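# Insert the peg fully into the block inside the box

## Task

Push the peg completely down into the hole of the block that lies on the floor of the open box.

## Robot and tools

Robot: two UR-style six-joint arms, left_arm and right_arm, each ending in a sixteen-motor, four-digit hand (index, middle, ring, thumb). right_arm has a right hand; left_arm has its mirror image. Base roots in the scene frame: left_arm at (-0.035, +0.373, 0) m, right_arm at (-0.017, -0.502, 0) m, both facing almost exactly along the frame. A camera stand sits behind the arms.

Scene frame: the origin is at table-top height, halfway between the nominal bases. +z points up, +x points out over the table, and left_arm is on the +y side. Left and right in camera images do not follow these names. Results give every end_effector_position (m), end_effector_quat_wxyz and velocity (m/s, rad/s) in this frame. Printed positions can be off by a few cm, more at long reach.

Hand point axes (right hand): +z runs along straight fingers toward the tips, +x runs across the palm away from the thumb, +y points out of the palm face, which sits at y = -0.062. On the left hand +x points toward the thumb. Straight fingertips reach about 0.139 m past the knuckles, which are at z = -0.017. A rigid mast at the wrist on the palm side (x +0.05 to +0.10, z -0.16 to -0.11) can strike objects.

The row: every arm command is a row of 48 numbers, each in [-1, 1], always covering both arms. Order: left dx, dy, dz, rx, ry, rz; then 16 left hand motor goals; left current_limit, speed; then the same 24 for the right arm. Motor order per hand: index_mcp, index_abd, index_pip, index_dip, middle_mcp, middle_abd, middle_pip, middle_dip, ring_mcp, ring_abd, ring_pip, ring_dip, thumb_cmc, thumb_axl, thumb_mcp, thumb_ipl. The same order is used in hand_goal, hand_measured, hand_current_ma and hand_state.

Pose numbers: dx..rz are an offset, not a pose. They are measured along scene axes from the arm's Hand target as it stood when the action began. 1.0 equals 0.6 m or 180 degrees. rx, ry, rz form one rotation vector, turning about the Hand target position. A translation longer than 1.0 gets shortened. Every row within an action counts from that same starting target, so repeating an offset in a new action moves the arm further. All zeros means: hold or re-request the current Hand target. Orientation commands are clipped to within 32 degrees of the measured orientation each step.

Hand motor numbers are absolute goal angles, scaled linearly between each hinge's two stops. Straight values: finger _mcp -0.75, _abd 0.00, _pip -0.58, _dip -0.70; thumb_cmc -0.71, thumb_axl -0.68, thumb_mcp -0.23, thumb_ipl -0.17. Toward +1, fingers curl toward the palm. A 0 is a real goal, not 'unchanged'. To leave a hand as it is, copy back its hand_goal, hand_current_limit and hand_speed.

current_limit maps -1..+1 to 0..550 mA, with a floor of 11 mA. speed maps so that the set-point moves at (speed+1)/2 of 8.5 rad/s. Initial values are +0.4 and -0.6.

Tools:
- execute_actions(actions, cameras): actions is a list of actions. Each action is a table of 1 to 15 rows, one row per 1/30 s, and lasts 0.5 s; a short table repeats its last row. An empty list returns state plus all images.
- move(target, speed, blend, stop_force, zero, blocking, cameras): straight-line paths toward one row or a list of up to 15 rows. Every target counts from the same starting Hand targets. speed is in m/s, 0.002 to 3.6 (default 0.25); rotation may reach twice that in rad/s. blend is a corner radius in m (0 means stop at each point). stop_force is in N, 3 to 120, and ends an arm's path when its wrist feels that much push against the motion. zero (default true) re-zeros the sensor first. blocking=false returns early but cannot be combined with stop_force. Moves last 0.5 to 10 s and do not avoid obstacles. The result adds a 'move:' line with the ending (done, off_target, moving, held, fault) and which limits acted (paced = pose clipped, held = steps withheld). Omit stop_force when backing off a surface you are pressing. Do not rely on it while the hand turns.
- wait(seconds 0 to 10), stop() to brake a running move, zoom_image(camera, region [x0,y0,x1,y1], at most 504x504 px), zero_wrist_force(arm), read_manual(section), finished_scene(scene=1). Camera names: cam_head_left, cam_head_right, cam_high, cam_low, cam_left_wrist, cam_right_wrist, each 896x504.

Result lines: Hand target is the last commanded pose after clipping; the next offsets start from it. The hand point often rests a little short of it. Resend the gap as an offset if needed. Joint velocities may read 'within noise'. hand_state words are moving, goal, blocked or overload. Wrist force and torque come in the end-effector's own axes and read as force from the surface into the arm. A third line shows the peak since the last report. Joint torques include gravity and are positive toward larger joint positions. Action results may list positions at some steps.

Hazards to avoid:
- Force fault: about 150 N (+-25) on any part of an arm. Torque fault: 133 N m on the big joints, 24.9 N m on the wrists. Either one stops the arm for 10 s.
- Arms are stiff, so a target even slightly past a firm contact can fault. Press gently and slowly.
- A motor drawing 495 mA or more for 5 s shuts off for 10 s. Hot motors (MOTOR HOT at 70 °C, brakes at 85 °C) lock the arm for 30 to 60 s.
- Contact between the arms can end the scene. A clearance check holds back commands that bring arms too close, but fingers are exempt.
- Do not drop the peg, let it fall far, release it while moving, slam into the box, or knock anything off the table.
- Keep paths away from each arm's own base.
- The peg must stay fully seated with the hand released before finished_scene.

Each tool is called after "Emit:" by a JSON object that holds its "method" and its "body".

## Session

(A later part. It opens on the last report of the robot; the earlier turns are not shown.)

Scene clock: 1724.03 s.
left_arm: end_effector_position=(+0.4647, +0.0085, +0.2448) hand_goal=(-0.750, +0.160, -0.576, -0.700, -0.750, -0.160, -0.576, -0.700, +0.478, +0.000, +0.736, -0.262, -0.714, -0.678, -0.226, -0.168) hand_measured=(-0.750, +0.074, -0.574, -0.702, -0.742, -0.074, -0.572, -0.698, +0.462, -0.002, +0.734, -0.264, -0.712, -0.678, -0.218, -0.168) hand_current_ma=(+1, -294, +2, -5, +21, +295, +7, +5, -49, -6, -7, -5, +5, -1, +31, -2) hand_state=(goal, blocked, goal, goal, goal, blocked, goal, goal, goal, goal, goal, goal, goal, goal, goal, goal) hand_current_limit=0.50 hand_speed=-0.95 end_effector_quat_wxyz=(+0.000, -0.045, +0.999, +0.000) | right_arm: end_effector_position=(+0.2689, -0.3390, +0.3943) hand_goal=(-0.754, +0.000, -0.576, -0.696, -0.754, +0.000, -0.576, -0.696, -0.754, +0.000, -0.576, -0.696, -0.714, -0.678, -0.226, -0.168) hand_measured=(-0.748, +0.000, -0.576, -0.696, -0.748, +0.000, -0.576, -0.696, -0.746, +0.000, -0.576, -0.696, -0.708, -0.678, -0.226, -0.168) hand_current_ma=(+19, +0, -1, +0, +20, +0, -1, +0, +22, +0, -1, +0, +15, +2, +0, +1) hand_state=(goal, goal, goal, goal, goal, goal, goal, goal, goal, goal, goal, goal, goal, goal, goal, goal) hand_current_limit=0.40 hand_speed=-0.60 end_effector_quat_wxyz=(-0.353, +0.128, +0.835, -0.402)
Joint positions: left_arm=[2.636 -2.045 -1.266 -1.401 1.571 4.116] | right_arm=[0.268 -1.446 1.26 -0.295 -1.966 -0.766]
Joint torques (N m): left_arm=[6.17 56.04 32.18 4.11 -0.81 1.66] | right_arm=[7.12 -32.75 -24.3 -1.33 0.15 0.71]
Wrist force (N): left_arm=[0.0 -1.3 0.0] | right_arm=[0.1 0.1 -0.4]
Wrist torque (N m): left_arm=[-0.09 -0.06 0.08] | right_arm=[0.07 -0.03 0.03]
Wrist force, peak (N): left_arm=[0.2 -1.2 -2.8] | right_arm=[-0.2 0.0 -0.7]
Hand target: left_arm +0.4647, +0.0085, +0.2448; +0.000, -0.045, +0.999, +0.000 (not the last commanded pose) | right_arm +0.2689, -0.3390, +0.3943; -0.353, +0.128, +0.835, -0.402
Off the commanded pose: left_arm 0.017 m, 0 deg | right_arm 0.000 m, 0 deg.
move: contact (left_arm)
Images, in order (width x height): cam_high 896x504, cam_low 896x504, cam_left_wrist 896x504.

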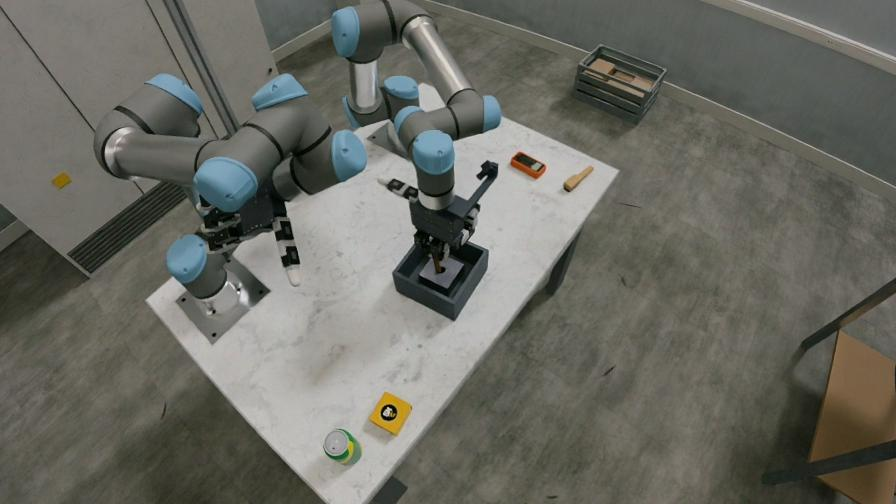

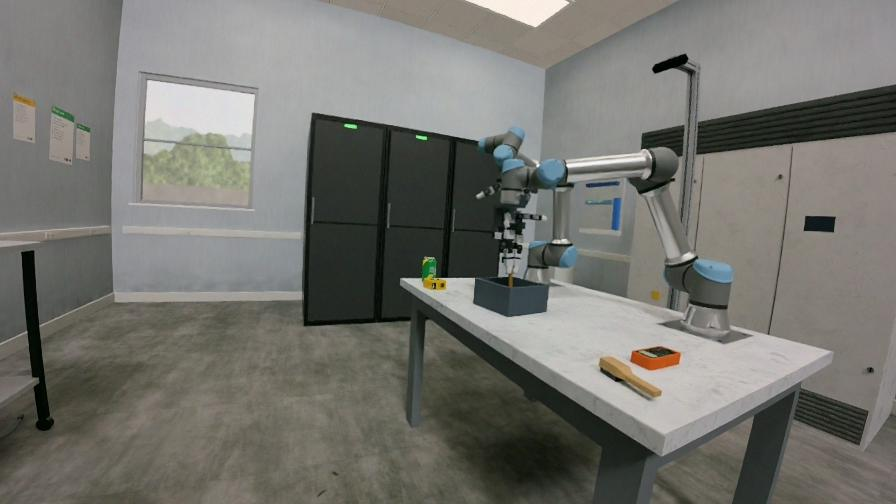

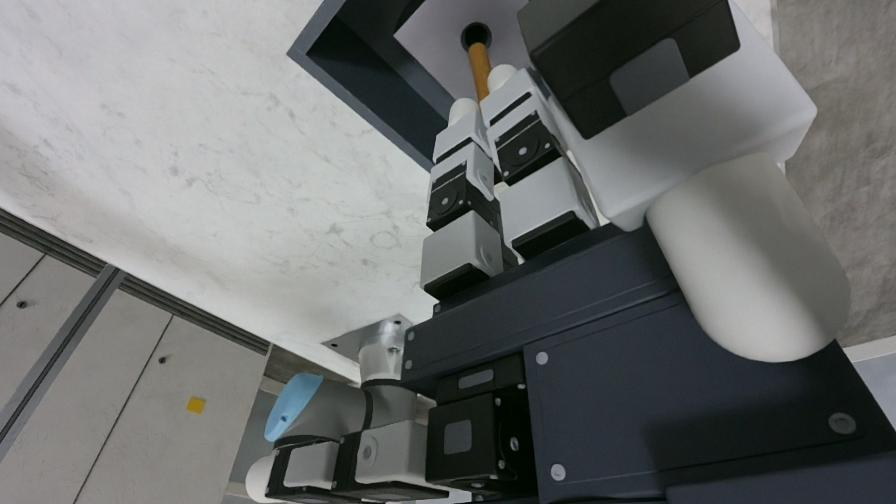

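Emit:
{"method": "move", "body": {"target": [[0,0,0.012,0,0,0,-0.75,0.16,-0.576,-0.7,-0.75,-0.16,-0.576,-0.7,0.479,0,0.737,-0.261,-0.714,-0.678,-0.226,-0.168,0.5,-0.95,0,0,0,0,0,0,-0.754,0,-0.576,-0.696,-0.754,0,-0.576,-0.696,-0.754,0,-0.576,-0.696,-0.714,-0.678,-0.226,-0.168,0.4,-0.6],[0.0078,0.0153,0.012,0,0,0,-0.75,0.16,-0.576,-0.7,-0.75,-0.16,-0.576,-0.7,0.479,0,0.737,-0.261,-0.714,-0.678,-0.226,-0.168,0.5,-0.95,0,0,0,0,0,0,-0.754,0,-0.576,-0.696,-0.754,0,-0.576,-0.696,-0.754,0,-0.576,-0.696,-0.714,-0.678,-0.226,-0.168,0.4,-0.6]], "speed": 0.03, "cameras": ["cam_left_wrist","cam_high"]}}

Emit:
{"method": "zoom_image", "body": {"camera": "cam_left_wrist", "region": [430, 0, 530, 80]}}

Emit:
{"method": "zoom_image", "body": {"camera": "cam_high", "region": [400, 220, 500, 300]}}

Scene clock: 1738.40 s.
left_arm: end_effector_position=(+0.4694, +0.0178, +0.2520) hand_goal=(-0.750, +0.160, -0.576, -0.700, -0.750, -0.160, -0.576, -0.700, +0.478, +0.000, +0.736, -0.262, -0.714, -0.678, -0.226, -0.168) hand_measured=(-0.750, +0.074, -0.574, -0.702, -0.742, -0.074, -0.572, -0.698, +0.462, -0.002, +0.734, -0.264, -0.712, -0.678, -0.218, -0.168) hand_current_ma=(+1, -294, +2, -5, +21, +295, +7, +5, -49, -6, -7, -5, +5, -1, +31, -2) hand_state=(goal, blocked, goal, goal, goal, blocked, goal, goal, goal, goal, goal, goal, goal, goal, goal, goal) hand_current_limit=0.50 hand_speed=-0.95 end_effector_quat_wxyz=(+0.000, -0.045, +0.999, +0.000) | right_arm: end_effector_position=(+0.2689, -0.3390, +0.3943) hand_goal=(-0.754, +0.000, -0.576, -0.696, -0.754, +0.000, -0.576, -0.696, -0.754, +0.000, -0.576, -0.696, -0.714, -0.678, -0.226, -0.168) hand_measured=(-0.748, +0.000, -0.576, -0.696, -0.748, +0.000, -0.576, -0.696, -0.746, +0.000, -0.576, -0.696, -0.708, -0.678, -0.226, -0.168) hand_current_ma=(+19, +0, -1, +0, +20, +0, -1, +0, +22, +0, -1, +0, +15, +2, +0, +1) hand_state=(goal, goal, goal, goal, goal, goal, goal, goal, goal, goal, goal, goal, goal, goal, goal, goal) hand_current_limit=0.40 hand_speed=-0.60 end_effector_quat_wxyz=(-0.353, +0.128, +0.835, -0.402)
Joint positions: left_arm=[2.652 -2.037 -1.26 -1.416 1.571 4.131] | right_arm=[0.268 -1.446 1.26 -0.295 -1.966 -0.766]
Joint torques (N m): left_arm=[-6.76 41.11 27.45 3.09 -0.52 -1.99] | right_arm=[8.5 -31.62 -25.18 -1.11 0.26 0.64]
Wrist force (N): left_arm=[-0.1 -1.3 -0.1] | right_arm=[0.0 0.1 -0.5]
Wrist torque (N m): left_arm=[-0.09 -0.04 -0.04] | right_arm=[0.08 -0.02 0.02]
Wrist force, peak (N): left_arm=[0.4 -1.6 0.0] | right_arm=[-0.3 0.2 -0.5]
Hand target: left_arm +0.4694, +0.0177, +0.2520; +0.000, -0.045, +0.999, +0.000 | right_arm +0.2689, -0.3390, +0.3943; -0.353, +0.128, +0.835, -0.402
Off the commanded pose: left_arm 0.000 m, 0 deg | right_arm 0.000 m, 0 deg.
move: done
Images, in order (width x height): cam_high 896x504, cam_left_wrist 896x504.

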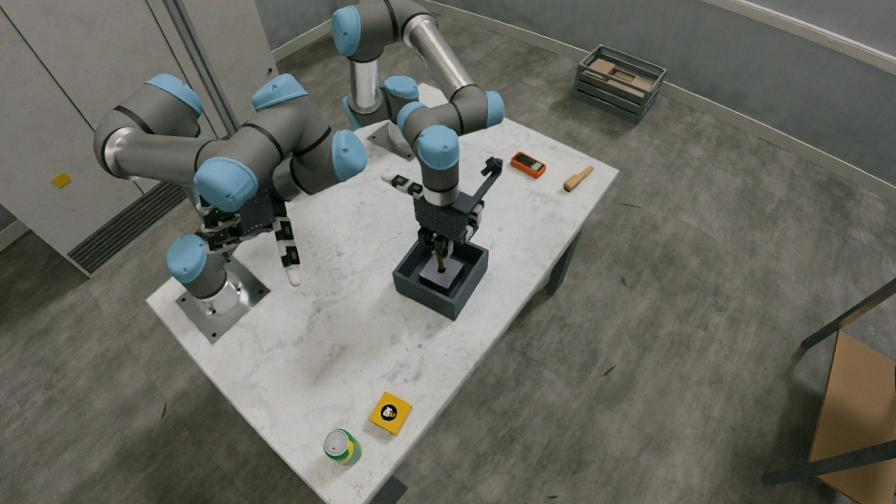

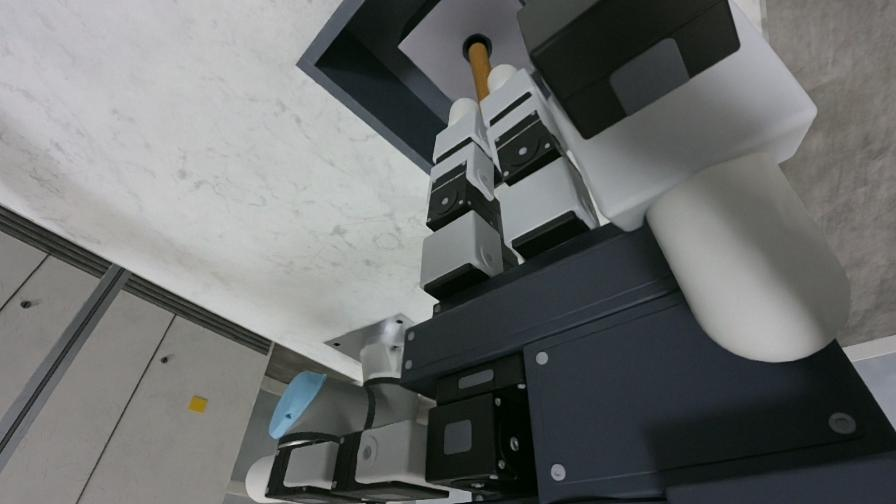

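Scaled by 5.040 from the camera's 896x504 image, which has a finer 1280x720 frame.

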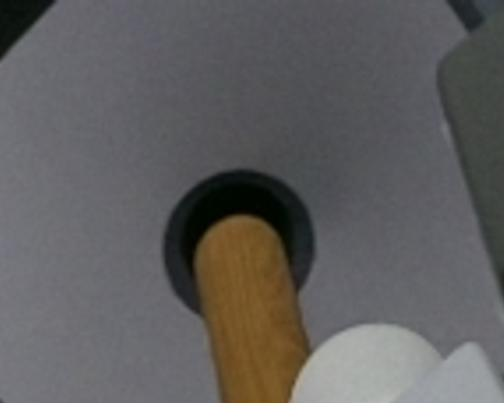

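Scaled by 5.040 from the camera's 896x504 image, which has a finer 1280x720 frame.

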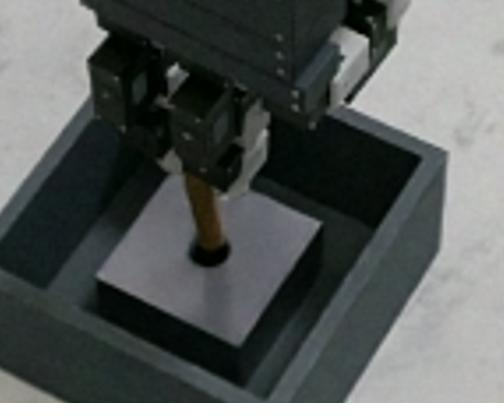

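Emit:
{"method": "move", "body": {"target": [-0.0012,-0.0012,-0.045,0,0,0,-0.75,0.16,-0.576,-0.7,-0.75,-0.16,-0.576,-0.7,0.479,0,0.737,-0.261,-0.714,-0.678,-0.226,-0.168,0.5,-0.95,0,0,0,0,0,0,-0.754,0,-0.576,-0.696,-0.754,0,-0.576,-0.696,-0.754,0,-0.576,-0.696,-0.714,-0.678,-0.226,-0.168,0.4,-0.6], "speed": 0.015, "stop_force": 3, "cameras": ["cam_left_wrist","cam_high"]}}

Emit:
{"method": "zoom_image", "body": {"camera": "cam_left_wrist", "region": [430, 0, 530, 80]}}

Emit:
{"method": "zoom_image", "body": {"camera": "cam_high", "region": [400, 220, 500, 300]}}

Scene clock: 1747.90 s.
left_arm: end_effector_position=(+0.4686, +0.0169, +0.2250) hand_goal=(-0.750, +0.160, -0.576, -0.700, -0.750, -0.160, -0.576, -0.700, +0.478, +0.000, +0.736, -0.262, -0.714, -0.678, -0.226, -0.168) hand_measured=(-0.750, +0.074, -0.574, -0.702, -0.742, -0.074, -0.572, -0.698, +0.462, -0.002, +0.734, -0.264, -0.712, -0.678, -0.218, -0.168) hand_current_ma=(+1, -294, +2, -5, +21, +295, +7, +5, -49, -6, -7, -5, +5, -1, +31, -2) hand_state=(goal, blocked, goal, goal, goal, blocked, goal, goal, goal, goal, goal, goal, goal, goal, goal, goal) hand_current_limit=0.50 hand_speed=-0.95 end_effector_quat_wxyz=(+0.000, -0.045, +0.999, +0.000) | right_arm: end_effector_position=(+0.2689, -0.3390, +0.3943) hand_goal=(-0.754, +0.000, -0.576, -0.696, -0.754, +0.000, -0.576, -0.696, -0.754, +0.000, -0.576, -0.696, -0.714, -0.678, -0.226, -0.168) hand_measured=(-0.748, +0.000, -0.576, -0.696, -0.748, +0.000, -0.576, -0.696, -0.746, +0.000, -0.576, -0.696, -0.708, -0.678, -0.226, -0.168) hand_current_ma=(+19, +0, -1, +0, +20, +0, -1, +0, +22, +0, -1, +0, +15, +2, +0, +1) hand_state=(goal, goal, goal, goal, goal, goal, goal, goal, goal, goal, goal, goal, goal, goal, goal, goal) hand_current_limit=0.40 hand_speed=-0.60 end_effector_quat_wxyz=(-0.353, +0.128, +0.835, -0.402)
Joint positions: left_arm=[2.65 -2.049 -1.312 -1.352 1.571 4.129] | right_arm=[0.268 -1.446 1.26 -0.295 -1.966 -0.766]
Joint torques (N m): left_arm=[-3.51 54.52 39.87 1.12 0.39 -1.09] | right_arm=[9.53 -33.49 -24.55 -0.96 0.42 0.76]
Wrist force (N): left_arm=[0.2 -1.2 -0.2] | right_arm=[-0.1 0.1 -0.3]
Wrist torque (N m): left_arm=[-0.06 -0.08 0.10] | right_arm=[0.07 -0.01 0.02]
Wrist force, peak (N): left_arm=[0.1 -1.5 -0.3] | right_arm=[-0.1 0.2 -0.6]
Hand target: left_arm +0.4686, +0.0169, +0.2250; +0.000, -0.045, +0.999, +0.000 | right_arm +0.2689, -0.3390, +0.3943; -0.353, +0.128, +0.835, -0.402
Off the commanded pose: left_arm 0.000 m, 0 deg | right_arm 0.000 m, 0 deg.
move: done
Images, in order (width x height): cam_high 896x504, cam_left_wrist 896x504.

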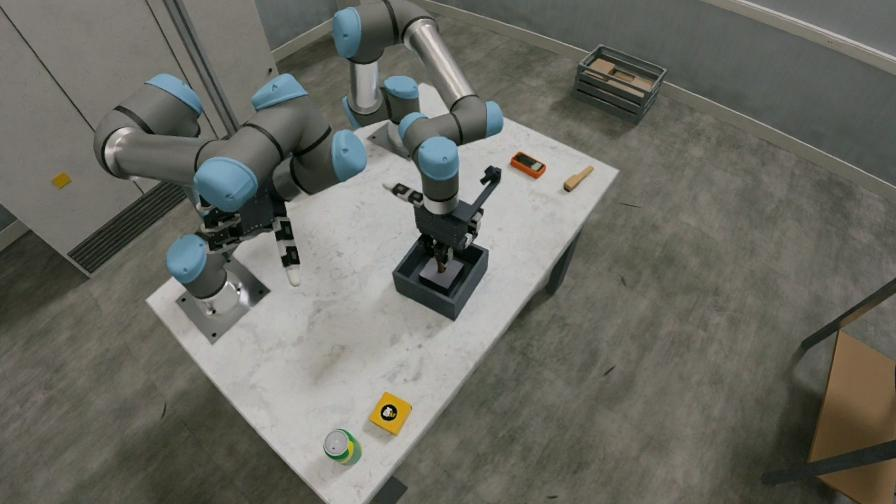

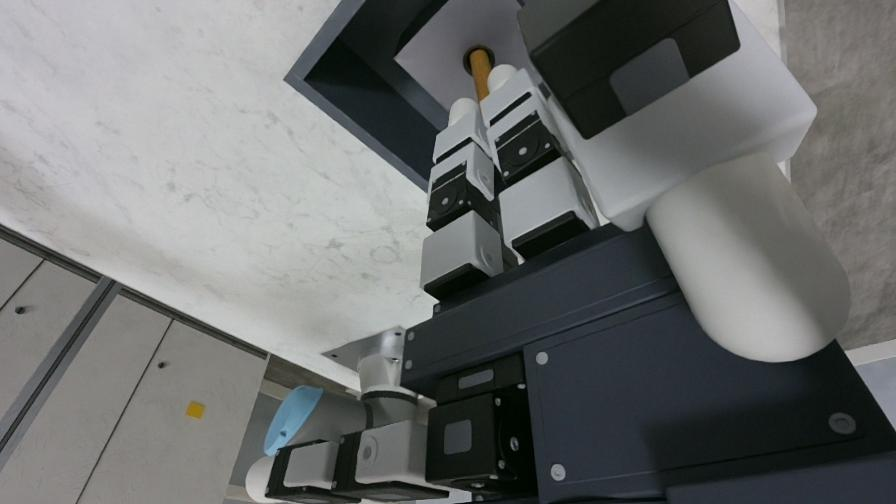

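Scaled by 5.040 from the camera's 896x504 image, which has a finer 1280x720 frame.

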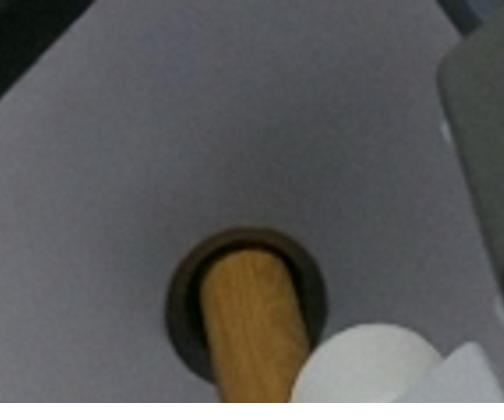

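Scaled by 5.040 from the camera's 896x504 image, which has a finer 1280x720 frame.

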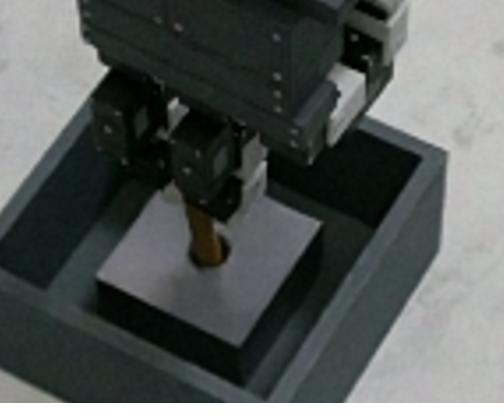

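Emit:
{"method": "move", "body": {"target": [0,0,-0.065,0,0,0,-0.75,0.16,-0.576,-0.7,-0.75,-0.16,-0.576,-0.7,0.479,0,0.737,-0.261,-0.714,-0.678,-0.226,-0.168,0.5,-0.95,0,0,0,0,0,0,-0.754,0,-0.576,-0.696,-0.754,0,-0.576,-0.696,-0.754,0,-0.576,-0.696,-0.714,-0.678,-0.226,-0.168,0.4,-0.6], "speed": 0.015, "stop_force": 4, "cameras": ["cam_left_wrist","cam_high"]}}

Emit:
{"method": "zoom_image", "body": {"camera": "cam_left_wrist", "region": [400, 20, 560, 140]}}

Emit:
{"method": "zoom_image", "body": {"camera": "cam_high", "region": [400, 220, 500, 300]}}

Scene clock: 1756.97 s.
left_arm: end_effector_position=(+0.4687, +0.0169, +0.1925) hand_goal=(-0.750, +0.160, -0.576, -0.700, -0.750, -0.160, -0.576, -0.700, +0.478, +0.000, +0.736, -0.262, -0.714, -0.678, -0.226, -0.168) hand_measured=(-0.734, +0.074, -0.568, -0.698, -0.726, -0.074, -0.564, -0.696, +0.462, -0.002, +0.734, -0.264, -0.712, -0.678, -0.218, -0.168) hand_current_ma=(+49, -294, +23, +6, +81, +293, +35, +9, -49, -6, -7, -5, +5, -1, +31, -2) hand_state=(goal, blocked, goal, goal, blocked, blocked, goal, goal, goal, goal, goal, goal, goal, goal, goal, goal) hand_current_limit=0.50 hand_speed=-0.95 end_effector_quat_wxyz=(+0.000, -0.045, +0.999, +0.000) | right_arm: end_effector_position=(+0.2689, -0.3390, +0.3943) hand_goal=(-0.754, +0.000, -0.576, -0.696, -0.754, +0.000, -0.576, -0.696, -0.754, +0.000, -0.576, -0.696, -0.714, -0.678, -0.226, -0.168) hand_measured=(-0.748, +0.000, -0.576, -0.696, -0.748, +0.000, -0.576, -0.696, -0.746, +0.000, -0.576, -0.696, -0.708, -0.678, -0.226, -0.168) hand_current_ma=(+19, +0, -1, +0, +20, +0, -1, +0, +22, +0, -1, +0, +15, +2, +0, +1) hand_state=(goal, goal, goal, goal, goal, goal, goal, goal, goal, goal, goal, goal, goal, goal, goal, goal) hand_current_limit=0.40 hand_speed=-0.60 end_effector_quat_wxyz=(-0.353, +0.128, +0.835, -0.402)
Joint positions: left_arm=[2.65 -2.069 -1.367 -1.276 1.571 4.129] | right_arm=[0.268 -1.446 1.26 -0.295 -1.966 -0.766]
Joint torques (N m): left_arm=[0.48 57.37 39.78 4.36 1.28 1.17] | right_arm=[8.7 -33.53 -26.63 -1.22 0.16 0.7]
Wrist force (N): left_arm=[0.1 0.5 1.0] | right_arm=[-0.1 0.1 -0.3]
Wrist torque (N m): left_arm=[-0.29 -0.02 0.09] | right_arm=[0.07 0.00 0.02]
Wrist force, peak (N): left_arm=[0.5 0.5 -4.1] | right_arm=[-0.1 0.4 -0.6]
Hand target: left_arm +0.4687, +0.0169, +0.1925; +0.000, -0.045, +0.999, +0.000 (not the last commanded pose) | right_arm +0.2689, -0.3390, +0.3943; -0.353, +0.128, +0.835, -0.402
Off the commanded pose: left_arm 0.006 m, 0 deg | right_arm 0.000 m, 0 deg.
move: contact (left_arm)
Images, in order (width x height): cam_high 896x504, cam_left_wrist 896x504.

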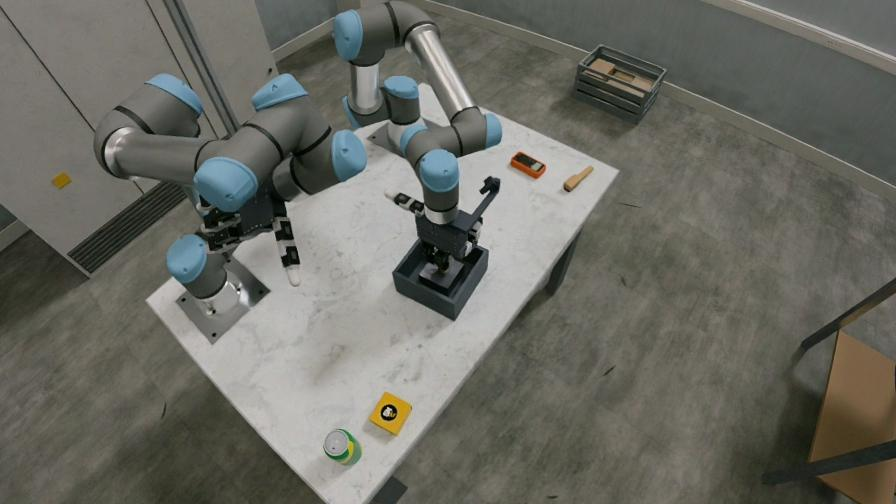

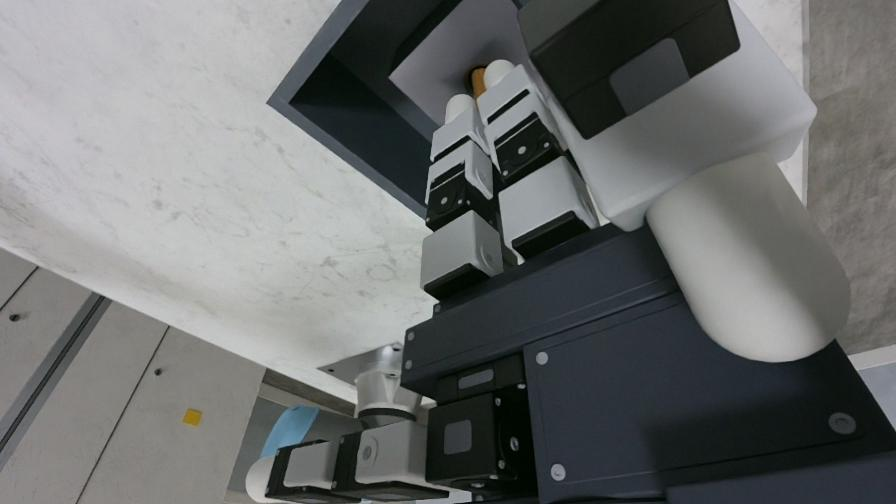

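Scaled by 3.150 from the camera's 896x504 image, which has a finer 1280x720 frame.

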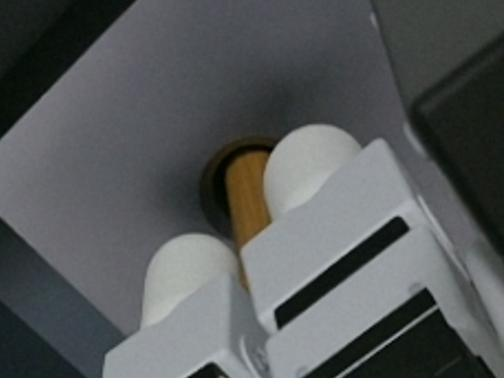

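Scaled by 5.040 from the camera's 896x504 image, which has a finer 1280x720 frame.

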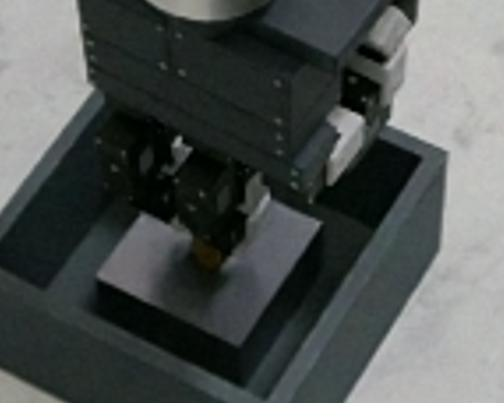

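Emit:
{"method": "move", "body": {"target": [[0,0,0,0,0,0,-0.75,0.0,-0.576,-0.7,-0.75,0.0,-0.576,-0.7,0.479,0,0.737,-0.261,-0.714,-0.678,-0.226,-0.168,0.4,-0.93,0,0,0,0,0,0,-0.754,0,-0.576,-0.696,-0.754,0,-0.576,-0.696,-0.754,0,-0.576,-0.696,-0.714,-0.678,-0.226,-0.168,0.4,-0.6],[0,0,0.1,0,0,0,-0.75,0.0,-0.576,-0.7,-0.75,0.0,-0.576,-0.7,0.479,0,0.737,-0.261,-0.714,-0.678,-0.226,-0.168,0.4,-0.93,0,0,0,0,0,0,-0.754,0,-0.576,-0.696,-0.754,0,-0.576,-0.696,-0.754,0,-0.576,-0.696,-0.714,-0.678,-0.226,-0.168,0.4,-0.6]], "speed": 0.05, "cameras": ["cam_left_wrist","cam_high","cam_low"]}}

Emit:
{"method": "zoom_image", "body": {"camera": "cam_left_wrist", "region": [400, 0, 560, 120]}}

Emit:
{"method": "zoom_image", "body": {"camera": "cam_high", "region": [400, 220, 500, 300]}}

Scene clock: 1768.37 s.
left_arm: end_effector_position=(+0.4687, +0.0169, +0.2527) hand_goal=(-0.750, +0.000, -0.576, -0.700, -0.750, +0.000, -0.576, -0.700, +0.478, +0.000, +0.736, -0.262, -0.714, -0.678, -0.226, -0.168) hand_measured=(-0.746, +0.004, -0.572, -0.698, -0.744, -0.004, -0.572, -0.698, +0.462, -0.002, +0.734, -0.264, -0.712, -0.678, -0.218, -0.168) hand_current_ma=(+12, +6, +8, +6, +14, -6, +8, +6, -49, -6, -7, -5, +5, -1, +31, -2) hand_state=(goal, goal, goal, goal, goal, goal, goal, goal, goal, goal, goal, goal, goal, goal, goal, goal) hand_current_limit=0.40 hand_speed=-0.93 end_effector_quat_wxyz=(+0.000, -0.045, +0.999, +0.000) end_effector_velocity=(+0.000, +0.000, -0.002) end_effector_angular_velocity=(-0.002, +0.002, -0.003) | right_arm: end_effector_position=(+0.2689, -0.3390, +0.3943) hand_goal=(-0.754, +0.000, -0.576, -0.696, -0.754, +0.000, -0.576, -0.696, -0.754, +0.000, -0.576, -0.696, -0.714, -0.678, -0.226, -0.168) hand_measured=(-0.748, +0.000, -0.576, -0.696, -0.748, +0.000, -0.576, -0.696, -0.746, +0.000, -0.576, -0.696, -0.708, -0.678, -0.226, -0.168) hand_current_ma=(+19, +0, -1, +0, +20, +0, -1, +0, +22, +0, -1, +0, +15, +2, +0, +1) hand_state=(goal, goal, goal, goal, goal, goal, goal, goal, goal, goal, goal, goal, goal, goal, goal, goal) hand_current_limit=0.40 hand_speed=-0.60 end_effector_quat_wxyz=(-0.353, +0.128, +0.835, -0.402)
Joint positions: left_arm=[2.65 -2.036 -1.259 -1.417 1.571 4.129] | right_arm=[0.268 -1.446 1.26 -0.295 -1.966 -0.766]
Joint velocities: left_arm=[0 -0.001 -0.005 0.005 -0.003 0.003] | right_arm=[within noise]
Joint torques (N m): left_arm=[-0.25 35.87 12.57 3.64 1.7 1.08] | right_arm=[8.65 -33.43 -24.68 -0.98 0.46 0.48]
Wrist force (N): left_arm=[0.3 -1.3 0.4] | right_arm=[-0.1 0.1 -0.5]
Wrist torque (N m): left_arm=[-0.12 -0.07 0.10] | right_arm=[0.08 0.00 0.02]
Wrist force, peak (N): left_arm=[0.0 -1.5 -0.1] | right_arm=[-0.1 0.0 -0.7]
Hand target: left_arm +0.4687, +0.0169, +0.2525; +0.000, -0.045, +0.999, +0.000 | right_arm +0.2689, -0.3390, +0.3943; -0.353, +0.128, +0.835, -0.402
Off the commanded pose: left_arm 0.000 m, 0 deg | right_arm 0.000 m, 0 deg.
move: done
Images, in order (width x height): cam_high 896x504, cam_low 896x504, cam_left_wrist 896x504.

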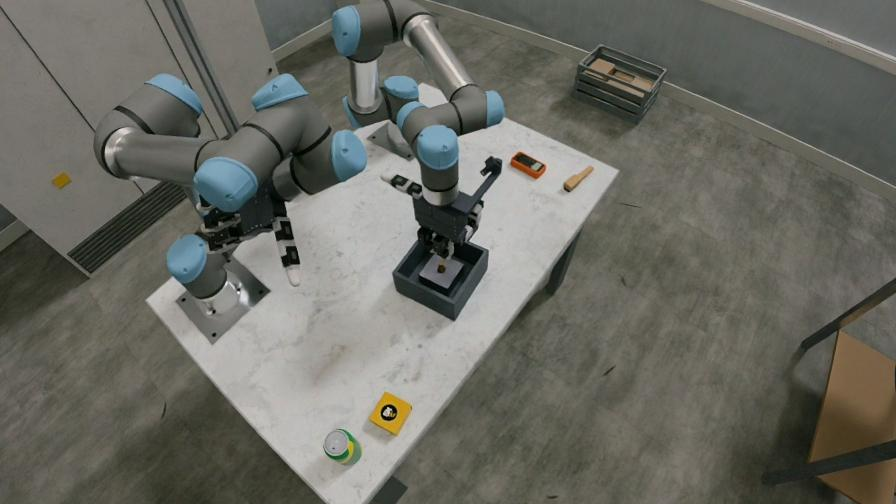

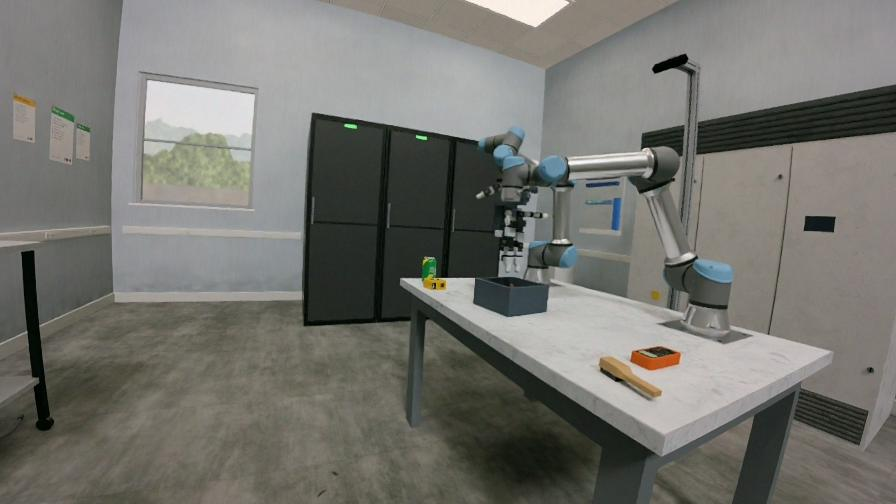

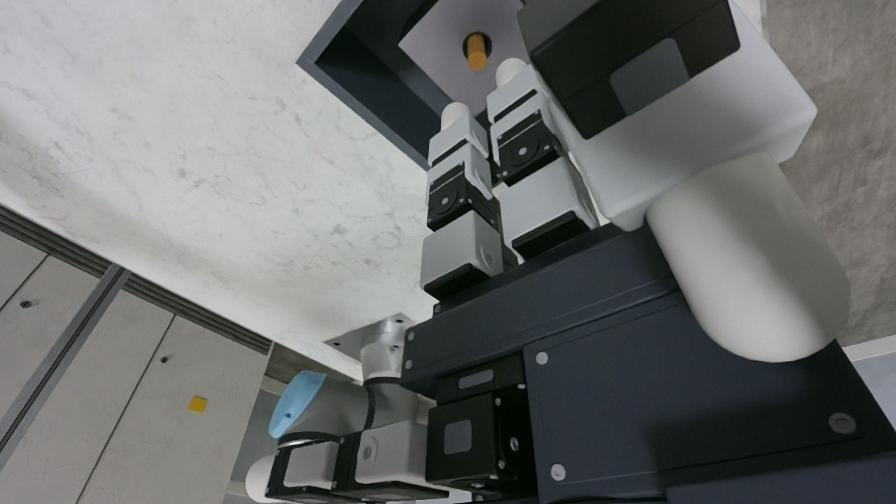

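Scaled by 3.150 from the camera's 896x504 image, which has a finer 1280x720 frame.

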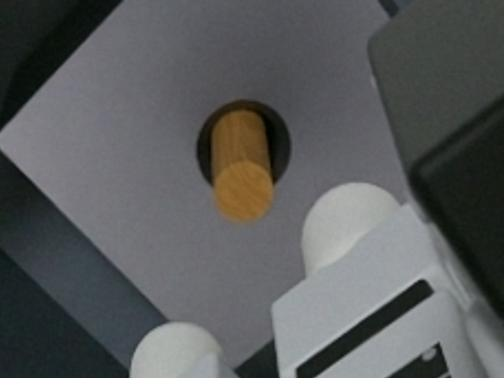

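Scaled by 5.040 from the camera's 896x504 image, which has a finer 1280x720 frame.

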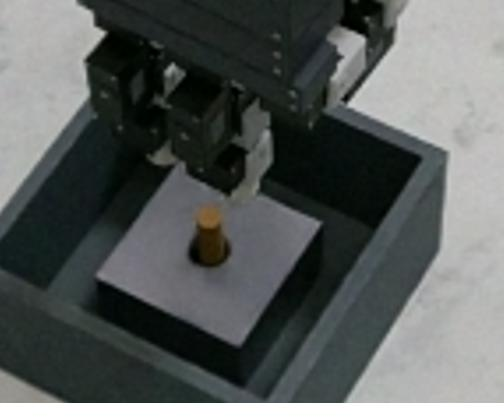

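Emit:
{"method": "move", "body": {"target": [[-0.0433,-0.0073,0,0,0,0,-0.75,0.0,-0.576,-0.7,-0.75,0.0,-0.576,-0.7,0.479,0,0.737,-0.261,-0.714,-0.678,-0.226,-0.168,0.4,-0.93,0,0,0,0,0,0,-0.754,0,-0.576,-0.696,-0.754,0,-0.576,-0.696,-0.754,0,-0.576,-0.696,-0.714,-0.678,-0.226,-0.168,0.4,-0.6],[-0.0433,-0.0073,-0.095,0,0,0,-0.75,0.0,-0.576,-0.7,-0.75,0.0,-0.576,-0.7,0.479,0,0.737,-0.261,-0.714,-0.678,-0.226,-0.168,0.4,-0.93,0,0,0,0,0,0,-0.754,0,-0.576,-0.696,-0.754,0,-0.576,-0.696,-0.754,0,-0.576,-0.696,-0.714,-0.678,-0.226,-0.168,0.4,-0.6]], "speed": [0.05, 0.02], "stop_force": 5, "cameras": ["cam_left_wrist","cam_high"]}}

Emit:
{"method": "zoom_image", "body": {"camera": "cam_left_wrist", "region": [420, 0, 580, 120]}}

Emit:
{"method": "move", "body": {"target": [0,0,0.1,0,0,0,-0.75,0.0,-0.576,-0.7,-0.75,0.0,-0.576,-0.7,0.479,0,0.737,-0.261,-0.714,-0.678,-0.226,-0.168,0.4,-0.93,0,0,0,0,0,0,-0.754,0,-0.576,-0.696,-0.754,0,-0.576,-0.696,-0.754,0,-0.576,-0.696,-0.714,-0.678,-0.226,-0.168,0.4,-0.6], "speed": 0.06, "cameras": ["cam_left_wrist","cam_high"]}}

Emit:
{"method": "zoom_image", "body": {"camera": "cam_high", "region": [400, 220, 500, 300]}}

Scene clock: 1787.97 s.
left_arm: end_effector_position=(+0.4427, +0.0126, +0.2095) hand_goal=(-0.750, +0.000, -0.576, -0.700, -0.750, +0.000, -0.576, -0.700, +0.478, +0.000, +0.736, -0.262, -0.714, -0.678, -0.226, -0.168) hand_measured=(-0.746, +0.002, -0.572, -0.698, -0.750, -0.006, -0.574, -0.698, +0.462, -0.002, +0.734, -0.264, -0.712, -0.678, -0.218, -0.168) hand_current_ma=(+12, +6, +8, +6, -1, -13, +2, +5, -49, -6, -7, -5, +5, -1, +31, -2) hand_state=(goal, goal, goal, goal, goal, goal, goal, goal, goal, goal, goal, goal, goal, goal, goal, goal) hand_current_limit=0.40 hand_speed=-0.93 end_effector_quat_wxyz=(+0.000, -0.045, +0.999, +0.000) | right_arm: end_effector_position=(+0.2689, -0.3390, +0.3943) hand_goal=(-0.754, +0.000, -0.576, -0.696, -0.754, +0.000, -0.576, -0.696, -0.754, +0.000, -0.576, -0.696, -0.714, -0.678, -0.226, -0.168) hand_measured=(-0.748, +0.000, -0.576, -0.696, -0.748, +0.000, -0.576, -0.696, -0.746, +0.000, -0.576, -0.696, -0.708, -0.678, -0.226, -0.168) hand_current_ma=(+19, +0, -1, +0, +20, +0, -1, +0, +22, +0, -1, +0, +15, +2, +0, +1) hand_state=(goal, goal, goal, goal, goal, goal, goal, goal, goal, goal, goal, goal, goal, goal, goal, goal) hand_current_limit=0.40 hand_speed=-0.60 end_effector_quat_wxyz=(-0.353, +0.128, +0.835, -0.402)
Joint positions: left_arm=[2.625 -2.018 -1.399 -1.296 1.571 4.105] | right_arm=[0.268 -1.446 1.26 -0.295 -1.966 -0.766]
Joint torques (N m): left_arm=[7.83 49.85 36 3.7 0.43 1.57] | right_arm=[7.25 -33.62 -26.19 -0.86 0.37 0.57]
Wrist force (N): left_arm=[0.3 -1.5 -5.1] | right_arm=[0.0 -0.1 -0.4]
Wrist torque (N m): left_arm=[0.29 -0.16 0.06] | right_arm=[0.05 -0.01 0.02]
Wrist force, peak (N): left_arm=[0.5 -1.7 -13.8] | right_arm=[-0.3 0.1 -0.7]
Hand target: left_arm +0.4427, +0.0125, +0.2095; +0.000, -0.045, +0.999, +0.000 (not the last commanded pose) | right_arm +0.2689, -0.3390, +0.3943; -0.353, +0.128, +0.835, -0.402
Off the commanded pose: left_arm 0.014 m, 0 deg | right_arm 0.000 m, 0 deg.
move: contact (left_arm); path passed 1 of 2 targets
Images, in order (width x height): cam_high 896x504, cam_left_wrist 896x504.

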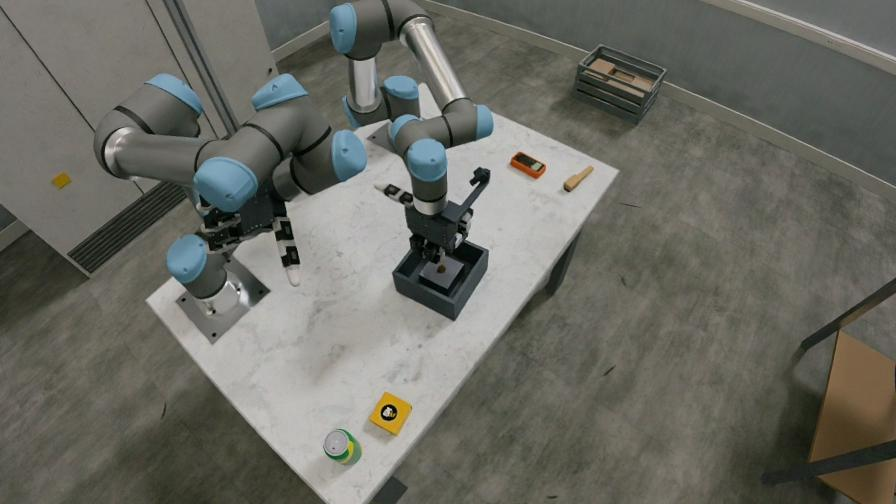

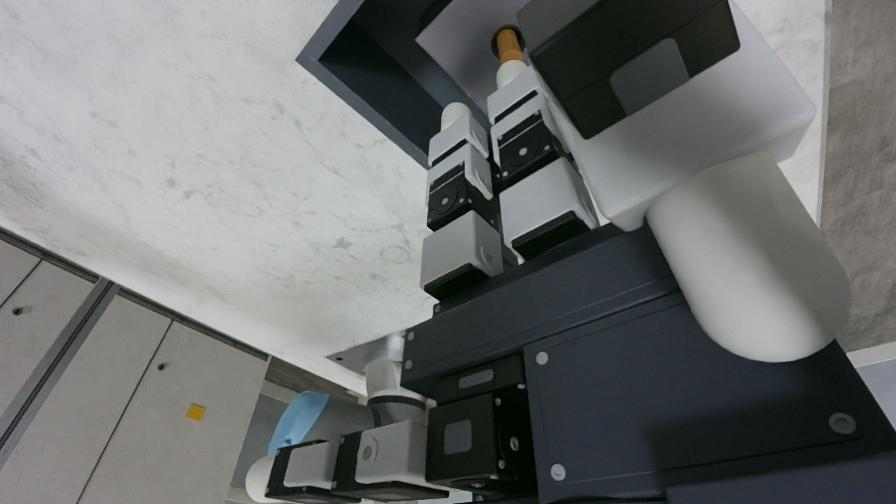

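Scaled by 3.150 from the camera's 896x504 image, which has a finer 1280x720 frame.

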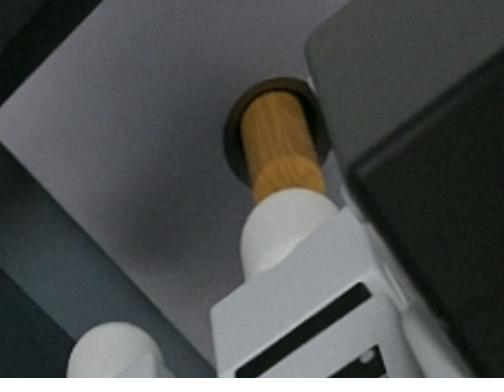

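Scene clock: 1789.30 s.
left_arm: end_effector_position=(+0.4427, +0.0125, +0.2697) hand_goal=(-0.750, +0.000, -0.576, -0.700, -0.750, +0.000, -0.576, -0.700, +0.478, +0.000, +0.736, -0.262, -0.714, -0.678, -0.226, -0.168) hand_measured=(-0.746, +0.002, -0.572, -0.698, -0.750, -0.004, -0.574, -0.698, +0.462, -0.002, +0.734, -0.264, -0.712, -0.678, -0.218, -0.168) hand_current_ma=(+12, +6, +8, +6, -1, -6, +2, +5, -49, -6, -7, -5, +5, -1, +31, -2) hand_state=(goal, goal, goal, goal, goal, goal, goal, goal, goal, goal, goal, goal, goal, goal, goal, goal) hand_current_limit=0.40 hand_speed=-0.93 end_effector_quat_wxyz=(+0.000, -0.045, +0.999, +0.000) | right_arm: end_effector_position=(+0.2689, -0.3390, +0.3943) hand_goal=(-0.754, +0.000, -0.576, -0.696, -0.754, +0.000, -0.576, -0.696, -0.754, +0.000, -0.576, -0.696, -0.714, -0.678, -0.226, -0.168) hand_measured=(-0.748, +0.000, -0.576, -0.696, -0.748, +0.000, -0.576, -0.696, -0.746, +0.000, -0.576, -0.696, -0.708, -0.678, -0.226, -0.168) hand_current_ma=(+19, +0, -1, +0, +20, +0, -1, +0, +22, +0, -1, +0, +15, +2, +0, +1) hand_state=(goal, goal, goal, goal, goal, goal, goal, goal, goal, goal, goal, goal, goal, goal, goal, goal) hand_current_limit=0.40 hand_speed=-0.60 end_effector_quat_wxyz=(-0.353, +0.128, +0.835, -0.402)
Joint positions: left_arm=[2.625 -1.988 -1.286 -1.438 1.571 4.105] | right_arm=[0.268 -1.446 1.26 -0.295 -1.966 -0.766]
Joint torques (N m): left_arm=[7.36 34.15 13.62 3.84 0.79 1.48] | right_arm=[8.57 -34.01 -26.44 -0.92 0.24 0.39]
Wrist force (N): left_arm=[0.0 -1.3 0.1] | right_arm=[-0.3 -0.1 -0.6]
Wrist torque (N m): left_arm=[-0.10 -0.04 0.01] | right_arm=[0.07 0.03 0.00]
Wrist force, peak (N): left_arm=[0.2 -1.2 -4.8] | right_arm=[-0.3 0.0 -0.7]
Hand target: left_arm +0.4427, +0.0125, +0.2695; +0.000, -0.045, +0.999, +0.000 | right_arm +0.2689, -0.3390, +0.3943; -0.353, +0.128, +0.835, -0.402
Off the commanded pose: left_arm 0.000 m, 0 deg | right_arm 0.000 m, 0 deg.
move: done
Images, in order (width x height): cam_high 896x504, cam_left_wrist 896x504.

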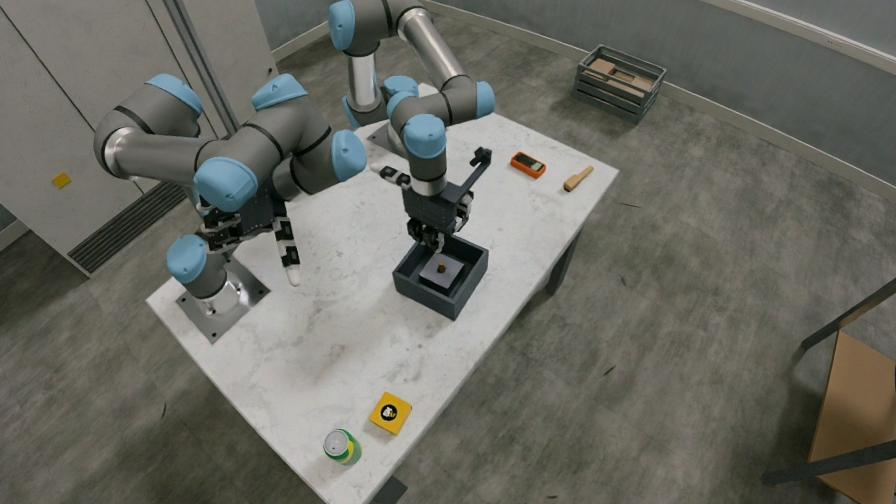

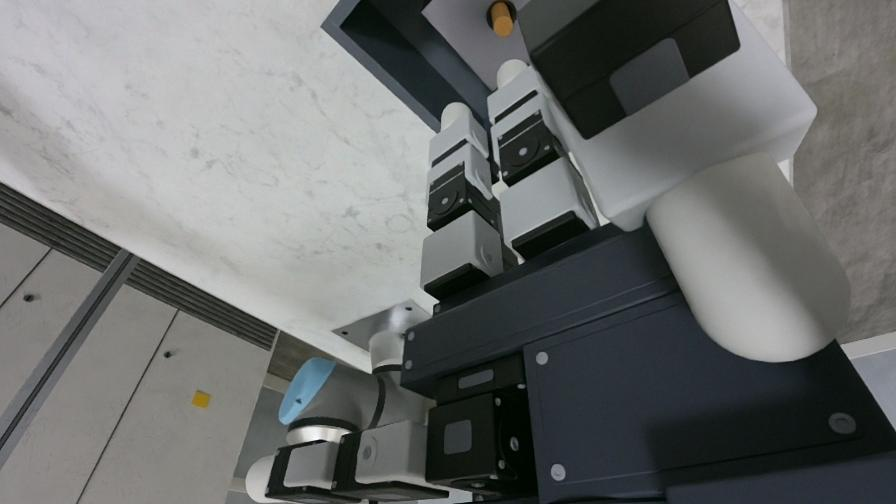

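Scaled by 5.040 from the camera's 896x504 image, which has a finer 1280x720 frame.

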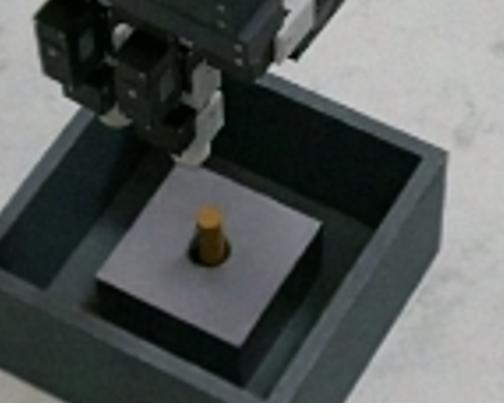

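Emit:
{"method": "finished_scene", "body": {}}

The scene is finished: the task was done.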